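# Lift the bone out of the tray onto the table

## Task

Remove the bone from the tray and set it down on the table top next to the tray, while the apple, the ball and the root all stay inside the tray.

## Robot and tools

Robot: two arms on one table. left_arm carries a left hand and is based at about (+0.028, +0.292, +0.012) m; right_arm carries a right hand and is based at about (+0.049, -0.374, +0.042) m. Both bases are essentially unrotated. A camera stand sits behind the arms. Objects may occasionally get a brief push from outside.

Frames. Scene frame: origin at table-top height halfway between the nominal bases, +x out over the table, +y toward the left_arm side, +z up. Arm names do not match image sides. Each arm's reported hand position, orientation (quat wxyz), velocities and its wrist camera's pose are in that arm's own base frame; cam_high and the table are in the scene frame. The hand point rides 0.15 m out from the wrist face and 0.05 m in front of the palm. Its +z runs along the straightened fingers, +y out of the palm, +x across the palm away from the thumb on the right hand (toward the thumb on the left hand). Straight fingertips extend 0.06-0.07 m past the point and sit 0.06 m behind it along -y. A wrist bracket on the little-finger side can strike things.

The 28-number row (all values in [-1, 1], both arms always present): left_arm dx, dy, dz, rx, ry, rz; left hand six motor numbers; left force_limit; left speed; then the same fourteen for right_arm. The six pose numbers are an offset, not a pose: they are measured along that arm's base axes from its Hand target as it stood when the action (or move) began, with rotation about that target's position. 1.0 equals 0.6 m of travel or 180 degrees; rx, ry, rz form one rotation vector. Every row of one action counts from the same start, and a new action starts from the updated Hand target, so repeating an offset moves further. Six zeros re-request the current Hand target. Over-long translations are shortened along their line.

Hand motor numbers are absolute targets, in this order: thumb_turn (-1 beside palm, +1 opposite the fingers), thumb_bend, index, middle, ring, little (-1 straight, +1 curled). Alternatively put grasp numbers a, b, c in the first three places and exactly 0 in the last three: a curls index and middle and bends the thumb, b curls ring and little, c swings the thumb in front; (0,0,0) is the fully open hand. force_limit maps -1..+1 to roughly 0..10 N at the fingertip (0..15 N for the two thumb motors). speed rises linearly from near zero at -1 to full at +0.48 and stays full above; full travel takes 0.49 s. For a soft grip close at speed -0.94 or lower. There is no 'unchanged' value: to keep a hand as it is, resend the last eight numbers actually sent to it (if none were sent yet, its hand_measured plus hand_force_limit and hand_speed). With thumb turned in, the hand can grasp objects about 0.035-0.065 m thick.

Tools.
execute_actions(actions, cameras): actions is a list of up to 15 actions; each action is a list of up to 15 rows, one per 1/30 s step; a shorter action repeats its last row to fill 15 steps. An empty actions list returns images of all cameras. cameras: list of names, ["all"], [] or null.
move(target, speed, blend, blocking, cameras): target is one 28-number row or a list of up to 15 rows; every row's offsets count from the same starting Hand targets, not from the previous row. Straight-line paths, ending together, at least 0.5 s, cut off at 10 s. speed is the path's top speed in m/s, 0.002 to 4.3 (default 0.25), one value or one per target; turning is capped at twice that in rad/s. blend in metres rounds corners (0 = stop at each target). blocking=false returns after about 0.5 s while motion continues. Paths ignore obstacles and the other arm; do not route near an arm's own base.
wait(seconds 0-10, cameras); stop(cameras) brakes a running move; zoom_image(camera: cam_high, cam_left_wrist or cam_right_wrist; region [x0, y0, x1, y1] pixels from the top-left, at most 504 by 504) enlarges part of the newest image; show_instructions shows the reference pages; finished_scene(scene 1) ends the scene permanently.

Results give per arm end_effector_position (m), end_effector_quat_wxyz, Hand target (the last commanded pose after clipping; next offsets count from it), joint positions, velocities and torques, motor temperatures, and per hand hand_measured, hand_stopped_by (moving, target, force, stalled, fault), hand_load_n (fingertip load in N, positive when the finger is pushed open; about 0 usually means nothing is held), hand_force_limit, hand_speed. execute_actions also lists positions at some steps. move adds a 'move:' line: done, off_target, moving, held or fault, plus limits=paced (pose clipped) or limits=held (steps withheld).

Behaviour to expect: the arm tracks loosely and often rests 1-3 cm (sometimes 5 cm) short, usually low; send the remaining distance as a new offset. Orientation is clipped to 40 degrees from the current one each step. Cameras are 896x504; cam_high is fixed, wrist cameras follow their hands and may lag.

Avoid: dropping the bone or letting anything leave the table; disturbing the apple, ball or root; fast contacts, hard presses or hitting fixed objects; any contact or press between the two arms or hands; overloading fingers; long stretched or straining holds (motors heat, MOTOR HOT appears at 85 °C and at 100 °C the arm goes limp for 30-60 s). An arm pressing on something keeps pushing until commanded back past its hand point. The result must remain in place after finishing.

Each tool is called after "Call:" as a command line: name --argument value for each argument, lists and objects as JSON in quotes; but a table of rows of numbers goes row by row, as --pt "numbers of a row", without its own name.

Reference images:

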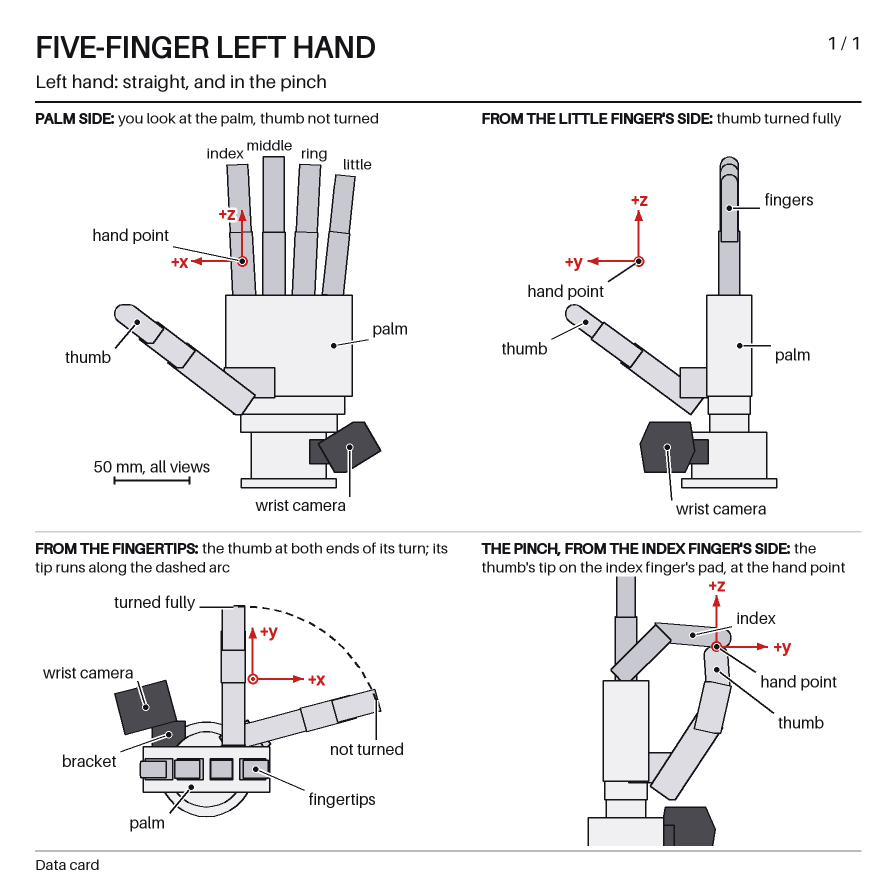

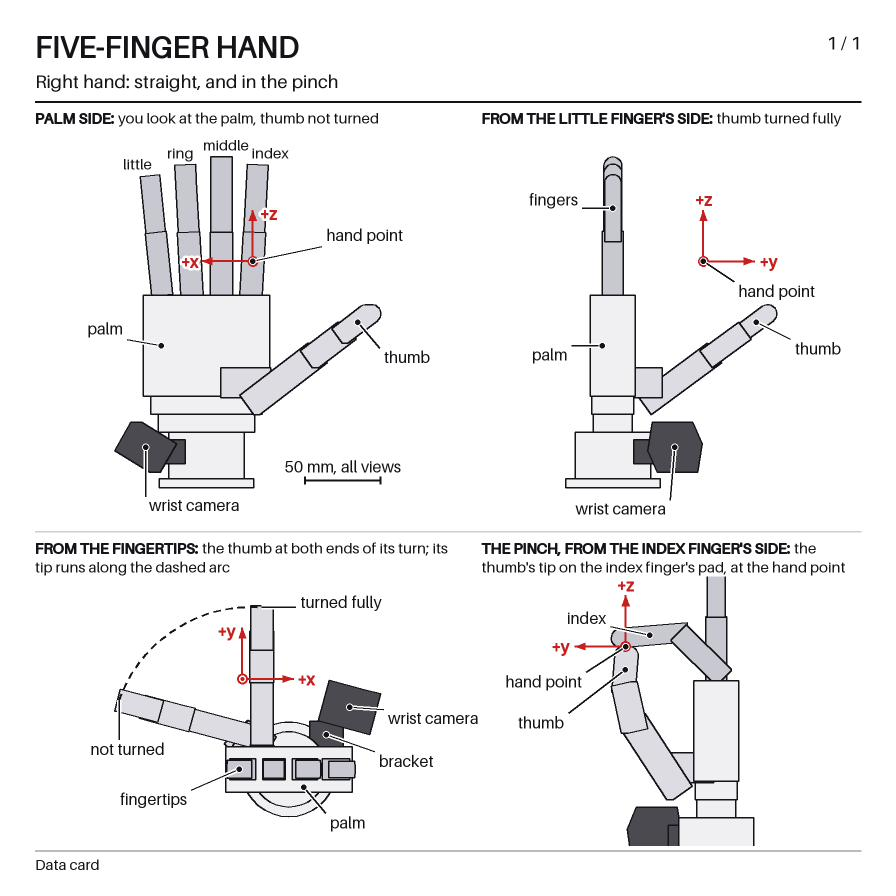

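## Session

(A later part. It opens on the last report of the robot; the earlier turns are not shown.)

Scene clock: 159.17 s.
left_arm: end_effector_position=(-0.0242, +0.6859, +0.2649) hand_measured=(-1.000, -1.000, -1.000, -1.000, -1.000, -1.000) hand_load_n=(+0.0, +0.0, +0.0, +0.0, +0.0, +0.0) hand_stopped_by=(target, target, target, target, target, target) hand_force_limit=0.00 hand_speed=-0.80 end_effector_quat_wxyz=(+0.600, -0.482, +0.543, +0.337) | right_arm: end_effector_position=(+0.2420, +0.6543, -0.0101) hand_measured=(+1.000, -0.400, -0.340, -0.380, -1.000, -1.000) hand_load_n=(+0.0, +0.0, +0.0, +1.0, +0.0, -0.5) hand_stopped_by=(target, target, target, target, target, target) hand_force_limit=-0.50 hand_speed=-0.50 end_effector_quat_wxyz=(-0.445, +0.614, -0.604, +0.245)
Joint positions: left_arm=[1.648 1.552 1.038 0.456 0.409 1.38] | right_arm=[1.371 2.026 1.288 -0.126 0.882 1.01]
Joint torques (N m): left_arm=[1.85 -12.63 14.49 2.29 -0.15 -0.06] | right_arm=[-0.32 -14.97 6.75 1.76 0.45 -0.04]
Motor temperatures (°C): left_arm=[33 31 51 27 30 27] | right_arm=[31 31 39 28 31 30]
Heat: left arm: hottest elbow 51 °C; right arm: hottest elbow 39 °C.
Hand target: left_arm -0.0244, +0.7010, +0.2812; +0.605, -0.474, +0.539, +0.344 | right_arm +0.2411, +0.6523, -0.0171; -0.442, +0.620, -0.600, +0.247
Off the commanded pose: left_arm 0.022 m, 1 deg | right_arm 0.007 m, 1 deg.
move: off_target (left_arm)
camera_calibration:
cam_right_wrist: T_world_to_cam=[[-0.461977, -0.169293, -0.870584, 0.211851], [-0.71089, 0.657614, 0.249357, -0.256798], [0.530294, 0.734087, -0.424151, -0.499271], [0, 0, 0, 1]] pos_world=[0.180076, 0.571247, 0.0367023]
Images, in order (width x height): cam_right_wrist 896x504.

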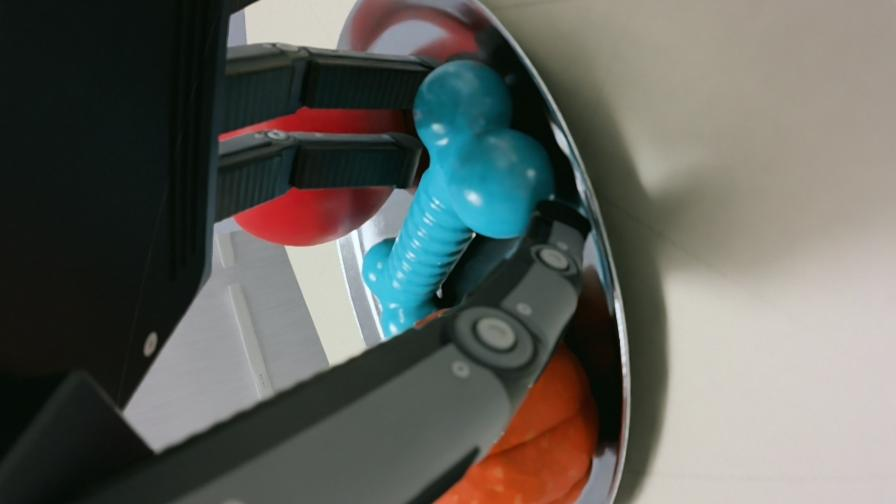

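Call:
zoom_image --camera "cam_right_wrist" --region '[340, 30, 640, 330]'

Scaled by 1.680 from the camera's 896x504 image, which has a finer 1280x720 frame.

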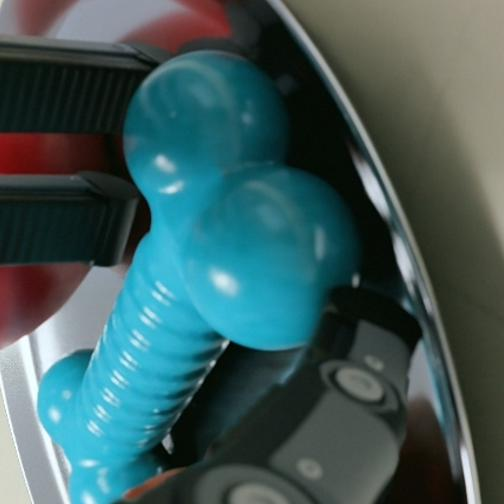

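Call:
move --target '[0,0,0,0,0,0,-1,-1,-1,-1,-1,-1,0,-0.8,0,0.003,-0.012,0,0,0,1,-0.40,-0.34,-0.38,-1,-1,-0.5,-0.5]' --speed 0.05 --cameras '["cam_right_wrist"]'

Scene clock: 166.37 s.
left_arm: end_effector_position=(-0.0242, +0.6859, +0.2649) hand_measured=(-1.000, -1.000, -1.000, -1.000, -1.000, -1.000) hand_load_n=(+0.0, +0.0, +0.0, +0.0, +0.0, +0.0) hand_stopped_by=(target, target, target, target, target, target) hand_force_limit=0.00 hand_speed=-0.80 end_effector_quat_wxyz=(+0.600, -0.482, +0.543, +0.337) | right_arm: end_effector_position=(+0.2421, +0.6547, -0.0097) hand_measured=(+1.000, -0.400, -0.340, -0.380, -1.000, -1.000) hand_load_n=(+0.0, +0.5, +0.0, +0.5, +0.0, +0.0) hand_stopped_by=(target, target, target, target, target, target) hand_force_limit=-0.50 hand_speed=-0.50 end_effector_quat_wxyz=(-0.446, +0.614, -0.604, +0.244)
Joint positions: left_arm=[1.648 1.552 1.038 0.456 0.409 1.38] | right_arm=[1.371 2.026 1.288 -0.124 0.882 1.008]
Joint torques (N m): left_arm=[1.85 -12.75 14.54 2.3 -0.15 -0.06] | right_arm=[-0.32 -13.8 7.02 2.11 0.46 0]
Heat: left arm: hottest elbow 51 °C; right arm: hottest elbow 39 °C.
Hand target: left_arm -0.0244, +0.7010, +0.2812; +0.605, -0.474, +0.539, +0.344 | right_arm +0.2411, +0.6541, -0.0242; -0.442, +0.620, -0.600, +0.247
Off the commanded pose: left_arm 0.022 m, 1 deg | right_arm 0.015 m, 1 deg.
move: off_target (left_arm, right_arm)
camera_calibration:
cam_right_wrist: T_world_to_cam=[[-0.460999, -0.168792, -0.8712, 0.211598], [-0.711724, 0.656703, 0.249378, -0.256281], [0.530027, 0.735017, -0.422873, -0.500034], [0, 0, 0, 1]] pos_world=[0.180176, 0.57155, 0.0368049]
Images, in order (width x height): cam_right_wrist 896x504.

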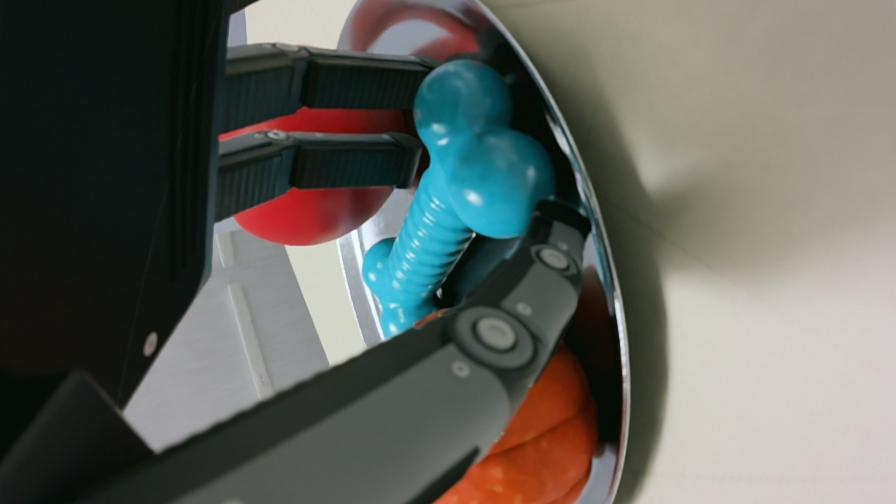

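Call:
move --target '[0,0,0,0,0,0,-1,-1,-1,-1,-1,-1,0,-0.8,0,0,0.013,0,0,0,1,0.0,0.1,0.0,-1,-1,-0.4,-0.92]' --speed 0.05 --cameras '["cam_right_wrist"]'

Scene clock: 172.50 s.
left_arm: end_effector_position=(-0.0242, +0.6859, +0.2649) hand_measured=(-1.000, -1.000, -1.000, -1.000, -1.000, -1.000) hand_load_n=(+0.0, +0.0, +0.0, +0.0, +0.0, +0.0) hand_stopped_by=(target, target, target, target, target, target) hand_force_limit=0.00 hand_speed=-0.80 end_effector_quat_wxyz=(+0.600, -0.482, +0.543, +0.337) | right_arm: end_effector_position=(+0.2432, +0.6542, -0.0090) hand_measured=(+1.000, -0.334, -0.230, -0.248, -1.000, -1.000) hand_load_n=(-1.0, +4.5, +3.5, +4.0, +0.0, +0.0) hand_stopped_by=(target, force, force, force, target, target) hand_force_limit=-0.40 hand_speed=-0.92 end_effector_quat_wxyz=(-0.447, +0.612, -0.604, +0.247)
Joint positions: left_arm=[1.648 1.552 1.038 0.456 0.409 1.38] | right_arm=[1.371 2.026 1.288 -0.122 0.888 1.008]
Joint torques (N m): left_arm=[1.79 -12.69 14.53 2.29 -0.15 -0.06] | right_arm=[-0.26 -14.8 7.31 1.43 0.18 -0.01]
Heat: left arm: hottest elbow 51 °C; right arm: hottest elbow 38 °C.
Hand target: left_arm -0.0244, +0.7010, +0.2812; +0.605, -0.474, +0.539, +0.344 | right_arm +0.2411, +0.6541, -0.0163; -0.442, +0.620, -0.600, +0.247
Off the commanded pose: left_arm 0.022 m, 1 deg | right_arm 0.008 m, 1 deg.
move: off_target (left_arm)
camera_calibration:
cam_right_wrist: T_world_to_cam=[[-0.456972, -0.167133, -0.873638, 0.210659], [-0.710531, 0.659451, 0.245499, -0.257551], [0.53509, 0.732933, -0.420104, -0.499759], [0, 0, 0, 1]] pos_world=[0.180684, 0.571341, 0.0373176]
Images, in order (width x height): cam_right_wrist 896x504.

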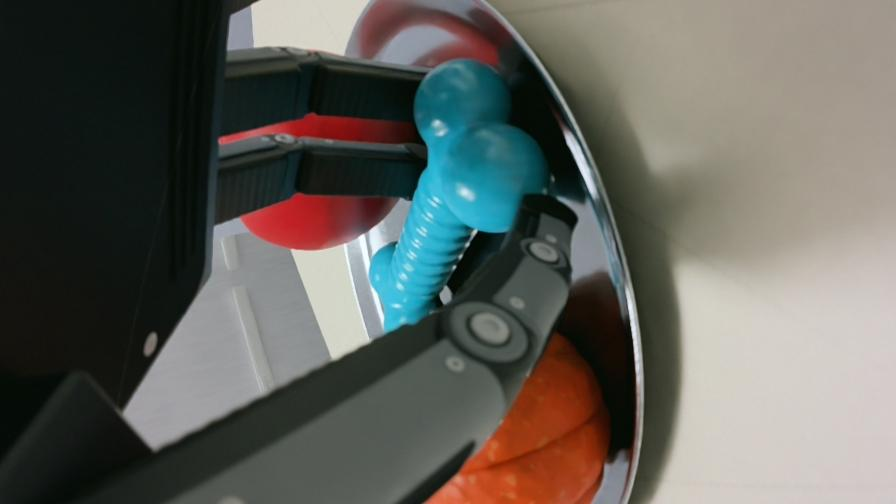

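Call:
move --target '[0,0,0,0,0,0,-1,-1,-1,-1,-1,-1,0,-0.8,0.003,0.005,0.21,0,0,0,1,0.0,0.1,0.0,-1,-1,-0.4,-0.92]' --speed 0.1 --cameras '["cam_right_wrist","cam_high"]'

Scene clock: 177.10 s.
left_arm: end_effector_position=(-0.0242, +0.6859, +0.2649) hand_measured=(-1.000, -1.000, -1.000, -1.000, -1.000, -1.000) hand_load_n=(+0.0, +0.0, +0.0, +0.0, +0.0, +0.0) hand_stopped_by=(target, target, target, target, target, target) hand_force_limit=0.00 hand_speed=-0.80 end_effector_quat_wxyz=(+0.600, -0.482, +0.543, +0.337) | right_arm: end_effector_position=(+0.2373, +0.6343, +0.0699) hand_measured=(+1.000, -0.334, -0.230, -0.248, -1.000, -1.000) hand_load_n=(-0.5, +5.0, +3.0, +2.5, +0.0, +0.0) hand_stopped_by=(target, force, force, force, target, target) hand_force_limit=-0.40 hand_speed=-0.92 end_effector_quat_wxyz=(-0.417, +0.635, -0.595, +0.262)
Joint positions: left_arm=[1.648 1.552 1.038 0.456 0.409 1.38] | right_arm=[1.371 1.871 1.329 -0.394 0.878 0.999]
Joint torques (N m): left_arm=[1.79 -12.69 14.53 2.32 -0.16 -0.06] | right_arm=[-0.44 -16.32 13.07 0.99 0.61 0.04]
Heat: left arm: hottest elbow 51 °C; right arm: hottest elbow 38 °C.
Hand target: left_arm -0.0244, +0.7010, +0.2812; +0.605, -0.474, +0.539, +0.344 | right_arm +0.2429, +0.6572, +0.1096; -0.442, +0.620, -0.600, +0.247
Off the commanded pose: left_arm 0.022 m, 1 deg | right_arm 0.046 m, 4 deg.
move: off_target (left_arm, right_arm)
camera_calibration:
cam_right_wrist: T_world_to_cam=[[-0.4729, -0.24077, -0.847582, 0.32219], [-0.712778, 0.670039, 0.207351, -0.271366], [0.517989, 0.702195, -0.488477, -0.420505], [0, 0, 0, 1]] pos_world=[0.176757, 0.554676, 0.123943]
Images, in order (width x height): cam_high 896x504, cam_right_wrist 896x504.

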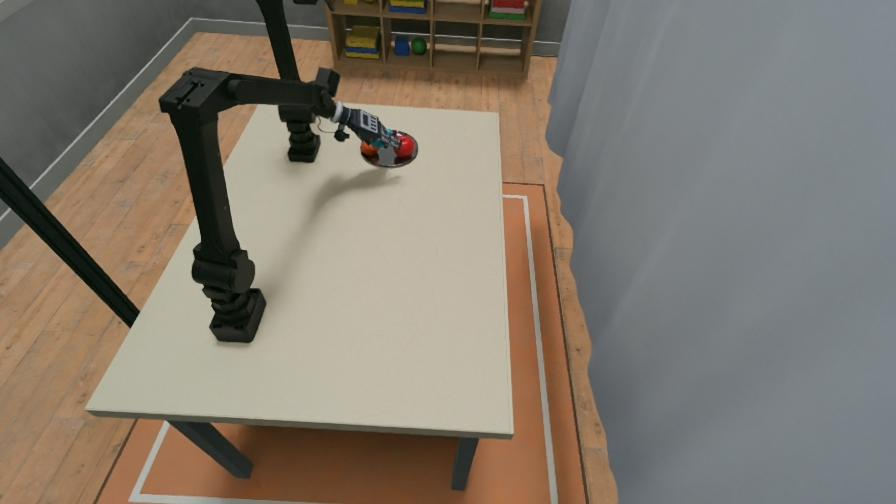

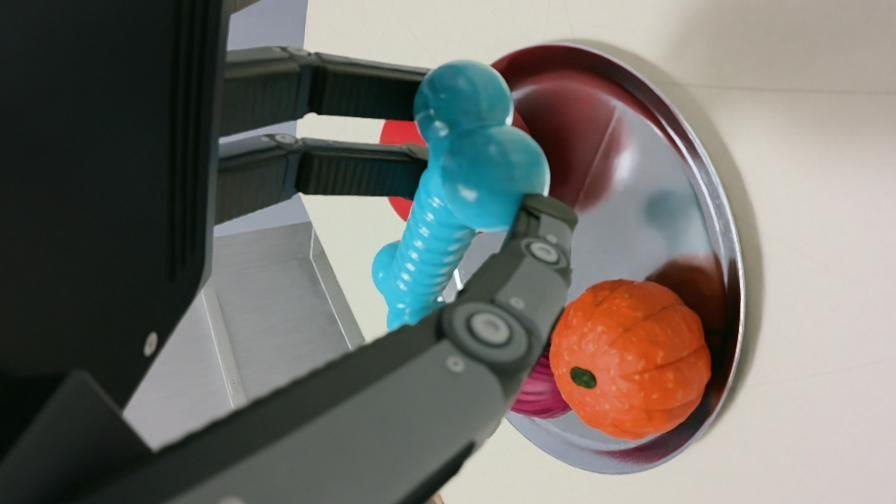

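Call:
move --target '[0,0,0,0,0,0,-1,-1,-1,-1,-1,-1,0,-0.8,0,-0.29,0,0,0,0,1,0.0,0.1,0.0,-1,-1,-0.4,-0.92]' --speed 0.2 --cameras '["cam_right_wrist","cam_high"]'

Scene clock: 180.70 s.
left_arm: end_effector_position=(-0.0242, +0.6859, +0.2649) hand_measured=(-1.000, -1.000, -1.000, -1.000, -1.000, -1.000) hand_load_n=(-0.5, +0.0, +0.0, +0.0, +0.0, +0.0) hand_stopped_by=(target, target, target, target, target, target) hand_force_limit=0.00 hand_speed=-0.80 end_effector_quat_wxyz=(+0.600, -0.482, +0.543, +0.337) | right_arm: end_effector_position=(+0.2382, +0.4825, +0.0983) hand_measured=(+1.000, -0.334, -0.230, -0.248, -1.000, -1.000) hand_load_n=(-0.5, +4.5, +2.5, +2.5, +0.0, +0.0) hand_stopped_by=(target, force, force, force, target, target) hand_force_limit=-0.40 hand_speed=-0.92 end_effector_quat_wxyz=(-0.429, +0.629, -0.597, +0.252)
Joint positions: left_arm=[1.648 1.552 1.038 0.456 0.409 1.38] | right_arm=[1.295 1.477 0.87 -0.229 0.823 0.91]
Joint torques (N m): left_arm=[1.73 -12.63 14.52 2.32 -0.15 -0.06] | right_arm=[-1.14 -11.05 7.49 2.44 0.5 0]
Heat: left arm: hottest elbow 51 °C; right arm: hottest elbow 38 °C.
Hand target: left_arm -0.0244, +0.7010, +0.2812; +0.605, -0.474, +0.539, +0.344 | right_arm +0.2430, +0.4832, +0.1097; -0.442, +0.620, -0.600, +0.247
Off the commanded pose: left_arm 0.022 m, 1 deg | right_arm 0.012 m, 2 deg.
move: off_target (left_arm, right_arm)
camera_calibration:
cam_right_wrist: T_world_to_cam=[[-0.470039, -0.214364, -0.856219, 0.297552], [-0.715901, 0.660005, 0.227769, -0.171419], [0.516283, 0.720029, -0.463692, -0.311101], [0, 0, 0, 1]] pos_world=[0.177758, 0.400924, 0.149559]
Images, in order (width x height): cam_high 896x504, cam_right_wrist 896x504.

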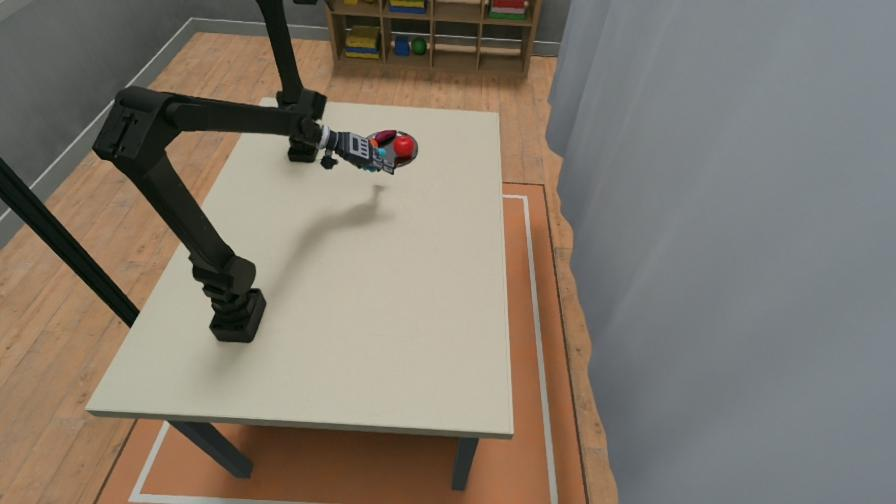

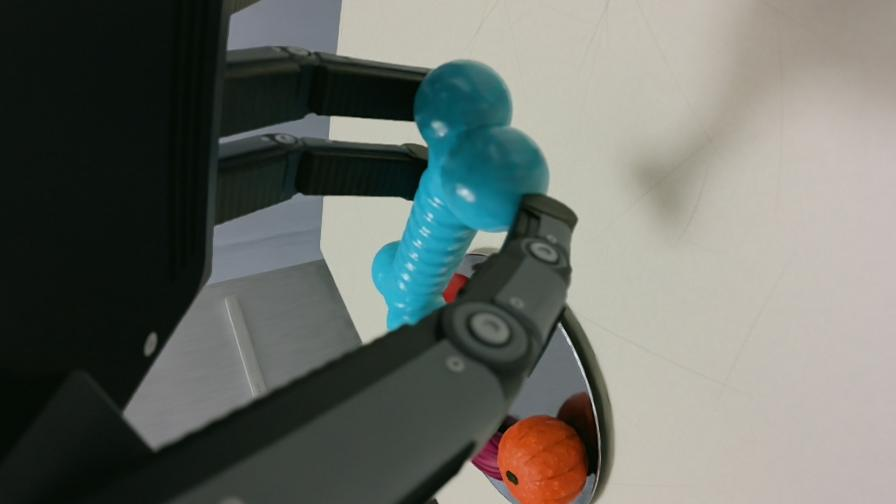

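Call:
move --target '[0,0,0,0,0,0,-1,-1,-1,-1,-1,-1,0,-0.8,0.005,-0.015,-0.158,0,0,0,1,0.0,0.1,0.0,-1,-1,-0.4,-0.92]' --speed 0.12 --cameras '["cam_right_wrist","cam_high"]'

Scene clock: 185.03 s.
left_arm: end_effector_position=(-0.0242, +0.6859, +0.2649) hand_measured=(-1.000, -1.000, -1.000, -1.000, -1.000, -1.000) hand_load_n=(+0.0, +0.0, +0.0, +0.0, +0.0, +0.0) hand_stopped_by=(target, target, target, target, target, target) hand_force_limit=0.00 hand_speed=-0.80 end_effector_quat_wxyz=(+0.600, -0.482, +0.543, +0.337) | right_arm: end_effector_position=(+0.2407, +0.4746, +0.0152) hand_measured=(+1.000, -0.334, -0.230, -0.248, -1.000, -1.000) hand_load_n=(+0.0, +4.5, +2.5, +2.5, +0.0, +0.0) hand_stopped_by=(target, force, force, force, target, target) hand_force_limit=-0.40 hand_speed=-0.92 end_effector_quat_wxyz=(-0.438, +0.624, -0.598, +0.247)
Joint positions: left_arm=[1.648 1.552 1.038 0.456 0.409 1.38] | right_arm=[1.283 1.634 0.749 0.082 0.813 0.896]
Joint torques (N m): left_arm=[1.79 -12.63 14.52 2.32 -0.16 -0.06] | right_arm=[-1.26 -9.58 6.11 2.43 0.48 0.01]
Heat: left arm: hottest elbow 52 °C; right arm: hottest elbow 38 °C.
Hand target: left_arm -0.0244, +0.7010, +0.2812; +0.605, -0.474, +0.539, +0.344 | right_arm +0.2459, +0.4741, +0.0149; -0.442, +0.620, -0.600, +0.247
Off the commanded pose: left_arm 0.022 m, 1 deg | right_arm 0.005 m, 1 deg.
move: off_target (left_arm)
camera_calibration:
cam_right_wrist: T_world_to_cam=[[-0.464416, -0.195814, -0.863698, 0.215834], [-0.718438, 0.653557, 0.238137, -0.141945], [0.517846, 0.731108, -0.444203, -0.351275], [0, 0, 0, 1]] pos_world=[0.180165, 0.391853, 0.0641807]
Images, in order (width x height): cam_high 896x504, cam_right_wrist 896x504.

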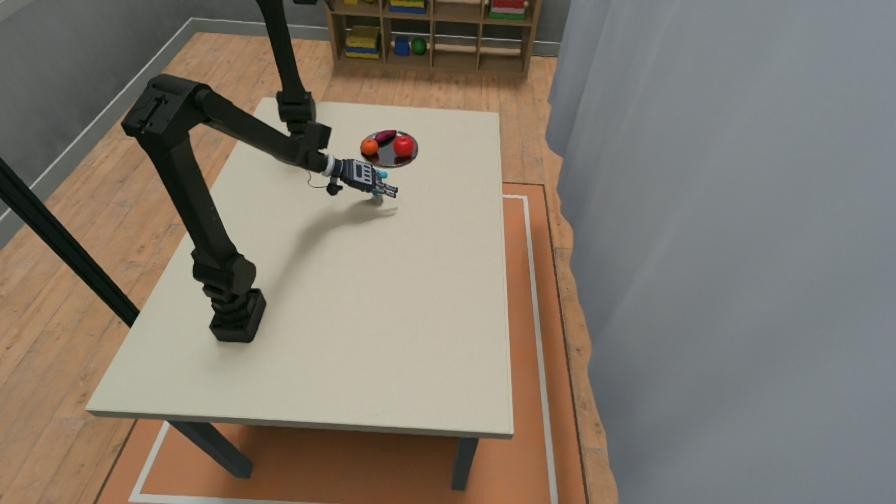

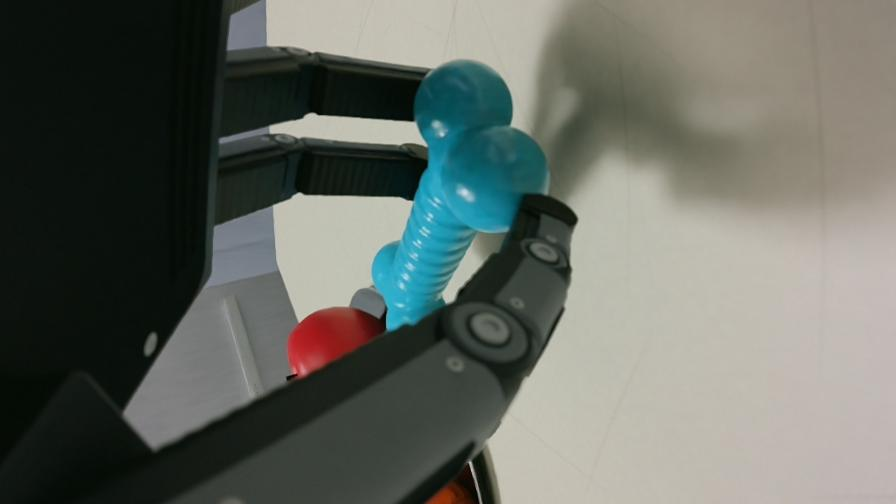

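Call:
move --target '[0,0,0,0,0,0,-1,-1,-1,-1,-1,-1,0,-0.8,0,-0.003,-0.034,0,0,0,1,0.0,0.1,0.0,-1,-1,-0.4,-0.92]' --speed 0.06 --cameras '["cam_right_wrist"]'

Scene clock: 187.00 s.
left_arm: end_effector_position=(-0.0242, +0.6859, +0.2649) hand_measured=(-1.000, -1.000, -1.000, -1.000, -1.000, -1.000) hand_load_n=(+0.0, +0.0, +0.0, +0.0, +0.0, +0.0) hand_stopped_by=(target, target, target, target, target, target) hand_force_limit=0.00 hand_speed=-0.80 end_effector_quat_wxyz=(+0.600, -0.482, +0.543, +0.337) | right_arm: end_effector_position=(+0.2408, +0.4736, -0.0043) hand_measured=(+1.000, -0.334, -0.230, -0.248, -1.000, -1.000) hand_load_n=(-0.5, +4.5, +3.0, +2.5, +0.0, +0.0) hand_stopped_by=(target, force, force, force, target, target) hand_force_limit=-0.40 hand_speed=-0.92 end_effector_quat_wxyz=(-0.439, +0.624, -0.598, +0.246)
Joint positions: left_arm=[1.648 1.552 1.038 0.456 0.409 1.38] | right_arm=[1.282 1.683 0.734 0.15 0.812 0.894]
Joint torques (N m): left_arm=[1.85 -12.75 14.53 2.3 -0.15 -0.06] | right_arm=[-1.32 -9.7 5.63 2.45 0.48 0.03]
Heat: left arm: hottest elbow 52 °C; right arm: hottest elbow 38 °C.
Hand target: left_arm -0.0244, +0.7010, +0.2812; +0.605, -0.474, +0.539, +0.344 | right_arm +0.2459, +0.4724, -0.0055; -0.442, +0.620, -0.600, +0.247
Off the commanded pose: left_arm 0.022 m, 1 deg | right_arm 0.005 m, 1 deg.
move: off_target (left_arm)
camera_calibration:
cam_right_wrist: T_world_to_cam=[[-0.463953, -0.194395, -0.864268, 0.198021], [-0.718803, 0.652831, 0.239027, -0.13609], [0.517755, 0.732135, -0.442614, -0.359658], [0, 0, 0, 1]] pos_world=[0.180265, 0.390656, 0.0444824]
Images, in order (width x height): cam_right_wrist 896x504.

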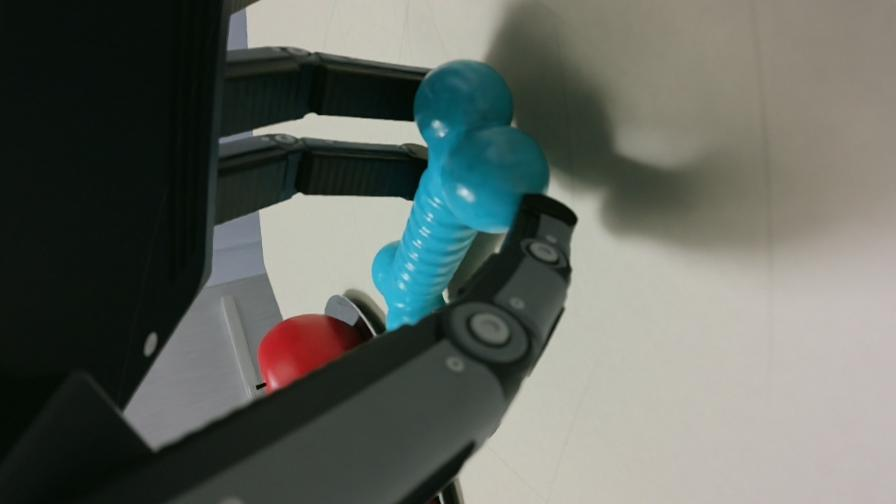

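Call:
move --target '[0,0,0,0,0,0,-1,-1,-1,-1,-1,-1,0,-0.8,0,0,-0.013,0,0,0,1,0.0,0.1,0.0,-1,-1,-0.4,-0.92]' --speed 0.04 --cameras '["cam_right_wrist"]'

Scene clock: 188.87 s.
left_arm: end_effector_position=(-0.0242, +0.6859, +0.2649) hand_measured=(-1.000, -1.000, -1.000, -1.000, -1.000, -1.000) hand_load_n=(+0.0, +0.0, +0.0, +0.0, +0.0, +0.0) hand_stopped_by=(target, target, target, target, target, target) hand_force_limit=0.00 hand_speed=-0.80 end_effector_quat_wxyz=(+0.600, -0.482, +0.543, +0.337) | right_arm: end_effector_position=(+0.2412, +0.4749, -0.0094) hand_measured=(+1.000, -0.334, -0.230, -0.248, -1.000, -1.000) hand_load_n=(-1.0, +4.5, +3.0, +2.5, +0.0, +0.0) hand_stopped_by=(target, force, force, force, target, target) hand_force_limit=-0.40 hand_speed=-0.92 end_effector_quat_wxyz=(-0.441, +0.622, -0.598, +0.245)
Joint positions: left_arm=[1.648 1.552 1.038 0.456 0.409 1.38] | right_arm=[1.282 1.7 0.731 0.175 0.812 0.894]
Joint torques (N m): left_arm=[1.73 -12.63 14.5 2.3 -0.16 -0.06] | right_arm=[-1.26 -9.47 5.42 2.41 0.48 0.02]
Heat: left arm: hottest elbow 52 °C; right arm: hottest elbow 38 °C.
Hand target: left_arm -0.0244, +0.7010, +0.2812; +0.605, -0.474, +0.539, +0.344 | right_arm +0.2459, +0.4725, -0.0132; -0.442, +0.620, -0.600, +0.247
Off the commanded pose: left_arm 0.022 m, 1 deg | right_arm 0.007 m, 0 deg.
move: off_target (left_arm)
camera_calibration:
cam_right_wrist: T_world_to_cam=[[-0.462287, -0.189686, -0.866204, 0.191452], [-0.719419, 0.651306, 0.241323, -0.134574], [0.518388, 0.734725, -0.437554, -0.364352], [0, 0, 0, 1]] pos_world=[0.180567, 0.391663, 0.0388888]
Images, in order (width x height): cam_right_wrist 896x504.

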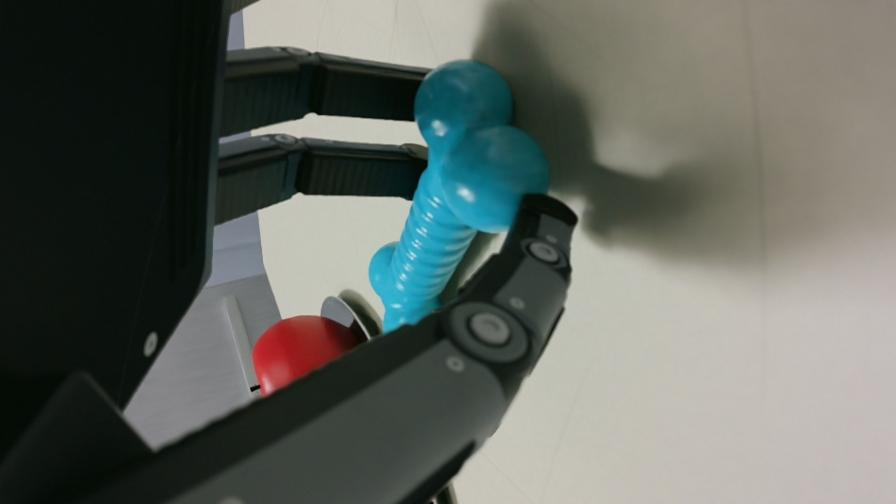

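Call:
move --target '[0,0,0,0,0,0,-1,-1,-1,-1,-1,-1,0,-0.8,0,0,-0.01,0,0,0,1,0.0,0.1,0.0,-1,-1,-0.4,-0.92]' --speed 0.03 --cameras '["cam_right_wrist","cam_high"]'

Scene clock: 191.37 s.
left_arm: end_effector_position=(-0.0242, +0.6859, +0.2649) hand_measured=(-1.000, -1.000, -1.000, -1.000, -1.000, -1.000) hand_load_n=(+0.0, +0.0, +0.0, +0.0, +0.0, +0.0) hand_stopped_by=(target, target, target, target, target, target) hand_force_limit=0.00 hand_speed=-0.80 end_effector_quat_wxyz=(+0.600, -0.482, +0.543, +0.337) | right_arm: end_effector_position=(+0.2418, +0.4760, -0.0107) hand_measured=(+1.000, -0.334, -0.230, -0.248, -1.000, -1.000) hand_load_n=(-1.0, +5.0, +2.5, +2.0, +0.0, +0.0) hand_stopped_by=(target, force, force, force, target, target) hand_force_limit=-0.40 hand_speed=-0.92 end_effector_quat_wxyz=(-0.445, +0.620, -0.599, +0.244)
Joint positions: left_arm=[1.648 1.552 1.038 0.456 0.409 1.38] | right_arm=[1.282 1.707 0.729 0.195 0.813 0.893]
Joint torques (N m): left_arm=[1.85 -12.69 14.53 2.29 -0.16 -0.06] | right_arm=[-1.26 -8.82 5.34 2.44 0.42 0.01]
Heat: left arm: hottest elbow 52 °C; right arm: hottest elbow 38 °C.
Hand target: left_arm -0.0244, +0.7010, +0.2812; +0.605, -0.474, +0.539, +0.344 | right_arm +0.2459, +0.4724, -0.0193; -0.442, +0.620, -0.600, +0.247
Off the commanded pose: left_arm 0.022 m, 1 deg | right_arm 0.010 m, 0 deg.
move: off_target (left_arm)
camera_calibration:
cam_right_wrist: T_world_to_cam=[[-0.45897, -0.182363, -0.869534, 0.186546], [-0.720187, 0.649485, 0.243926, -0.133523], [0.520266, 0.738182, -0.42943, -0.368108], [0, 0, 0, 1]] pos_world=[0.180971, 0.392471, 0.0367011]
Images, in order (width x height): cam_high 896x504, cam_right_wrist 896x504.

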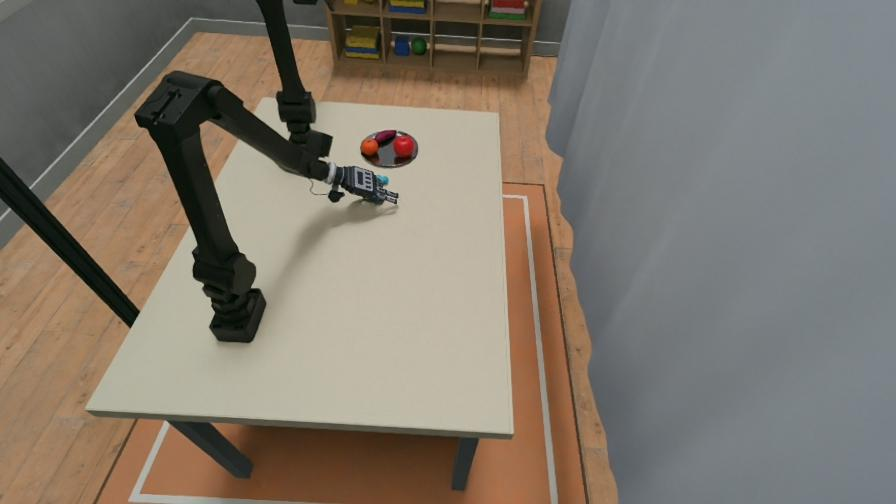

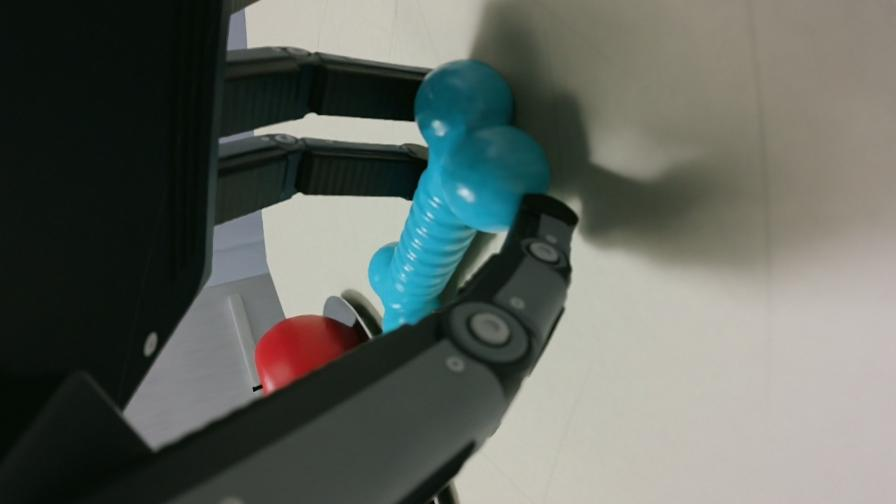

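Call:
move --target '[0,0,0,0,0,0,-1,-1,-1,-1,-1,-1,0,-0.8,0,0,0.008,0,0,0,1,-0.41,-0.55,-0.55,-1,-1,-0.4,-0.8]' --speed 0.03 --cameras '["cam_right_wrist"]'

Scene clock: 196.80 s.
left_arm: end_effector_position=(-0.0242, +0.6859, +0.2649) hand_measured=(-1.000, -1.000, -1.000, -1.000, -1.000, -1.000) hand_load_n=(+0.0, +0.0, +0.0, +0.0, +0.0, +0.0) hand_stopped_by=(target, target, target, target, target, target) hand_force_limit=0.00 hand_speed=-0.80 end_effector_quat_wxyz=(+0.600, -0.482, +0.543, +0.337) | right_arm: end_effector_position=(+0.2418, +0.4756, -0.0120) hand_measured=(+1.000, -0.410, -0.550, -0.550, -1.000, -1.000) hand_load_n=(+0.0, +0.5, -0.5, +0.0, +0.0, +0.0) hand_stopped_by=(target, target, target, target, target, target) hand_force_limit=-0.40 hand_speed=-0.80 end_effector_quat_wxyz=(-0.444, +0.621, -0.598, +0.245)
Joint positions: left_arm=[1.648 1.552 1.038 0.456 0.409 1.38] | right_arm=[1.281 1.71 0.729 0.195 0.813 0.892]
Joint torques (N m): left_arm=[1.79 -12.75 14.53 2.32 -0.15 -0.06] | right_arm=[-1.26 -10.05 5.49 1.87 0.45 0.03]
Heat: left arm: hottest elbow 52 °C; right arm: hottest elbow 37 °C.
Hand target: left_arm -0.0244, +0.7010, +0.2812; +0.605, -0.474, +0.539, +0.344 | right_arm +0.2460, +0.4723, -0.0145; -0.442, +0.620, -0.600, +0.247
Off the commanded pose: left_arm 0.022 m, 1 deg | right_arm 0.006 m, 0 deg.
move: off_target (left_arm)
camera_calibration:
cam_right_wrist: T_world_to_cam=[[-0.459737, -0.184863, -0.868601, 0.186663], [-0.720017, 0.650122, 0.242729, -0.133224], [0.519825, 0.736998, -0.43199, -0.367775], [0, 0, 0, 1]] pos_world=[0.18107, 0.392169, 0.0355979]
Images, in order (width x height): cam_right_wrist 896x504.

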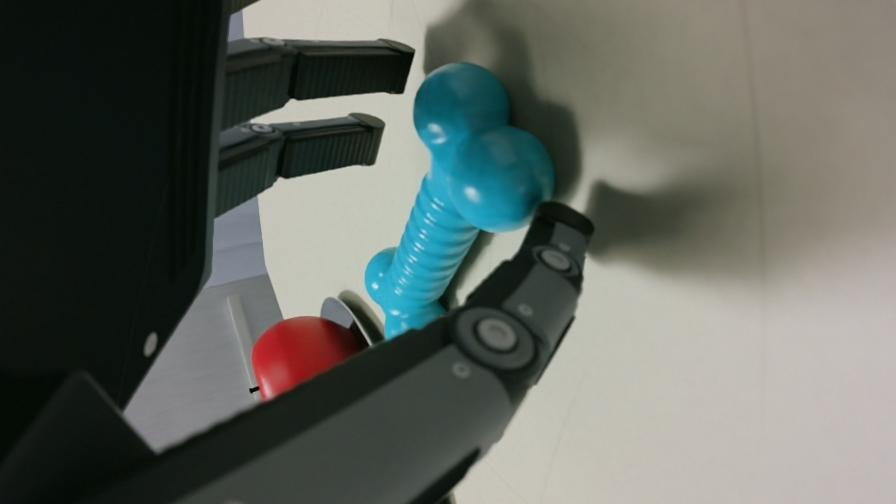

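Call:
move --pt "0 0 0 0 0 0 -1 -1 -1 -1 -1 -1 0 -0.8 -0.005 0.01 0.1 0 0 0 1 -0.41 -0.55 -0.55 -1 -1 -0.4 -0.8" --pt "0 0 0 0 0 0 -1 -1 -1 -1 -1 -1 0 -0.8 -0.005 -0.05 0.28 0 0 0 1 -0.41 -0.55 -0.55 -1 -1 -0.4 -0.8" --speed '[0.1,0.2]' --blend '[0.03,0]' --cameras '["cam_right_wrist","cam_high"]'

Scene clock: 201.70 s.
left_arm: end_effector_position=(-0.0242, +0.6859, +0.2649) hand_measured=(-1.000, -1.000, -1.000, -1.000, -1.000, -1.000) hand_load_n=(+0.0, +0.0, +0.0, +0.0, +0.0, +0.0) hand_stopped_by=(target, target, target, target, target, target) hand_force_limit=0.00 hand_speed=-0.80 end_effector_quat_wxyz=(+0.600, -0.482, +0.543, +0.337) | right_arm: end_effector_position=(+0.2335, +0.4253, +0.1248) hand_measured=(+1.000, -0.410, -0.550, -0.550, -1.000, -1.000) hand_load_n=(+0.0, +0.0, +0.0, +0.0, +0.0, +0.0) hand_stopped_by=(target, target, target, target, target, target) hand_force_limit=-0.40 hand_speed=-0.80 end_effector_quat_wxyz=(-0.424, +0.633, -0.596, +0.255)
Joint positions: left_arm=[1.648 1.552 1.038 0.456 0.409 1.38] | right_arm=[1.264 1.288 0.768 -0.304 0.802 0.876]
Joint torques (N m): left_arm=[1.85 -12.69 14.56 2.3 -0.15 -0.06] | right_arm=[-1.14 -7.88 13.04 0.99 0.44 0.02]
Heat: left arm: hottest elbow 52 °C; right arm: hottest elbow 37 °C.
Hand target: left_arm -0.0244, +0.7010, +0.2812; +0.605, -0.474, +0.539, +0.344 | right_arm +0.2429, +0.4423, +0.1533; -0.442, +0.620, -0.600, +0.247
Off the commanded pose: left_arm 0.022 m, 1 deg | right_arm 0.035 m, 3 deg.
move: off_target (left_arm, right_arm)
camera_calibration:
cam_right_wrist: T_world_to_cam=[[-0.472463, -0.225587, -0.851991, 0.310611], [-0.715734, 0.662302, 0.221542, -0.143296], [0.514298, 0.71447, -0.474373, -0.251146], [0, 0, 0, 1]] pos_world=[0.173355, 0.344411, 0.177247]
Images, in order (width x height): cam_high 896x504, cam_right_wrist 896x504.

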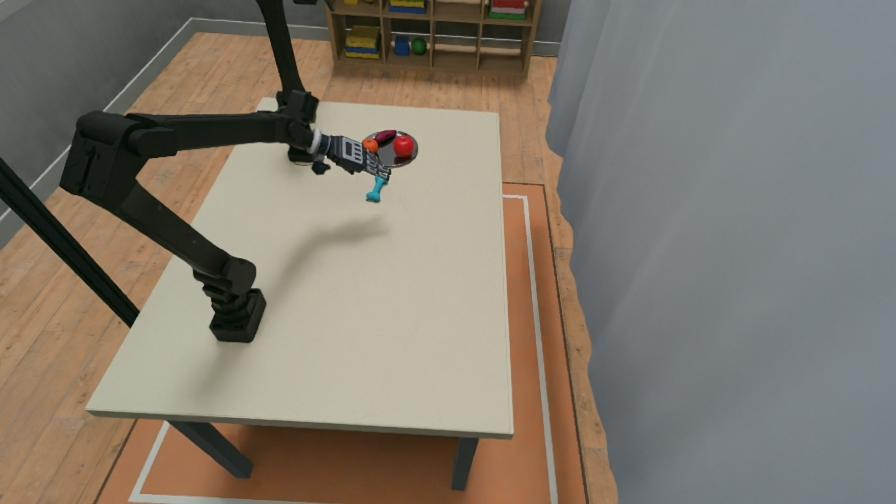

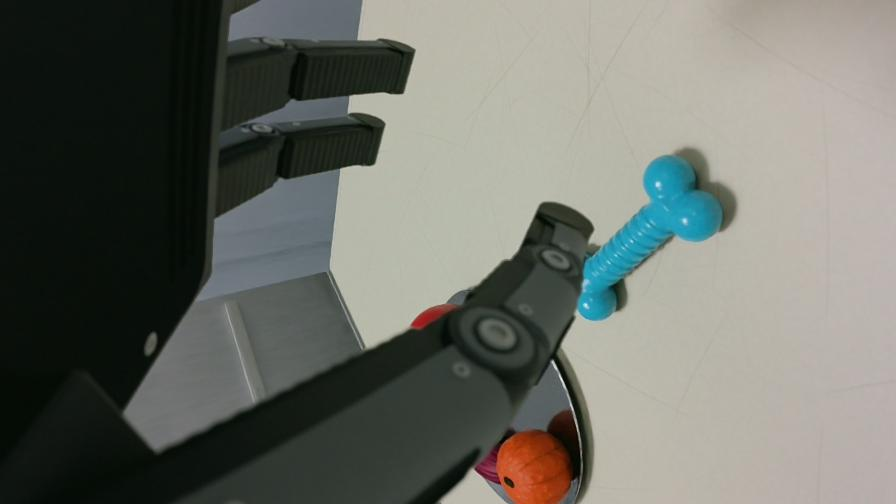

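Call:
zoom_image --camera "cam_high" --region '[330, 110, 450, 215]'

Scaled by 4.200 from the camera's 896x504 image, which has a finer 1280x720 frame.

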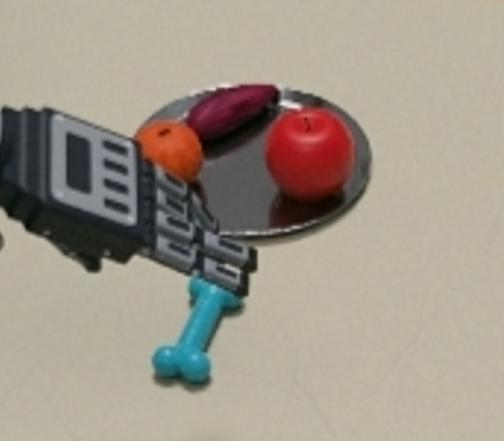

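Call:
finished_scene

The scene is finished: the task was done.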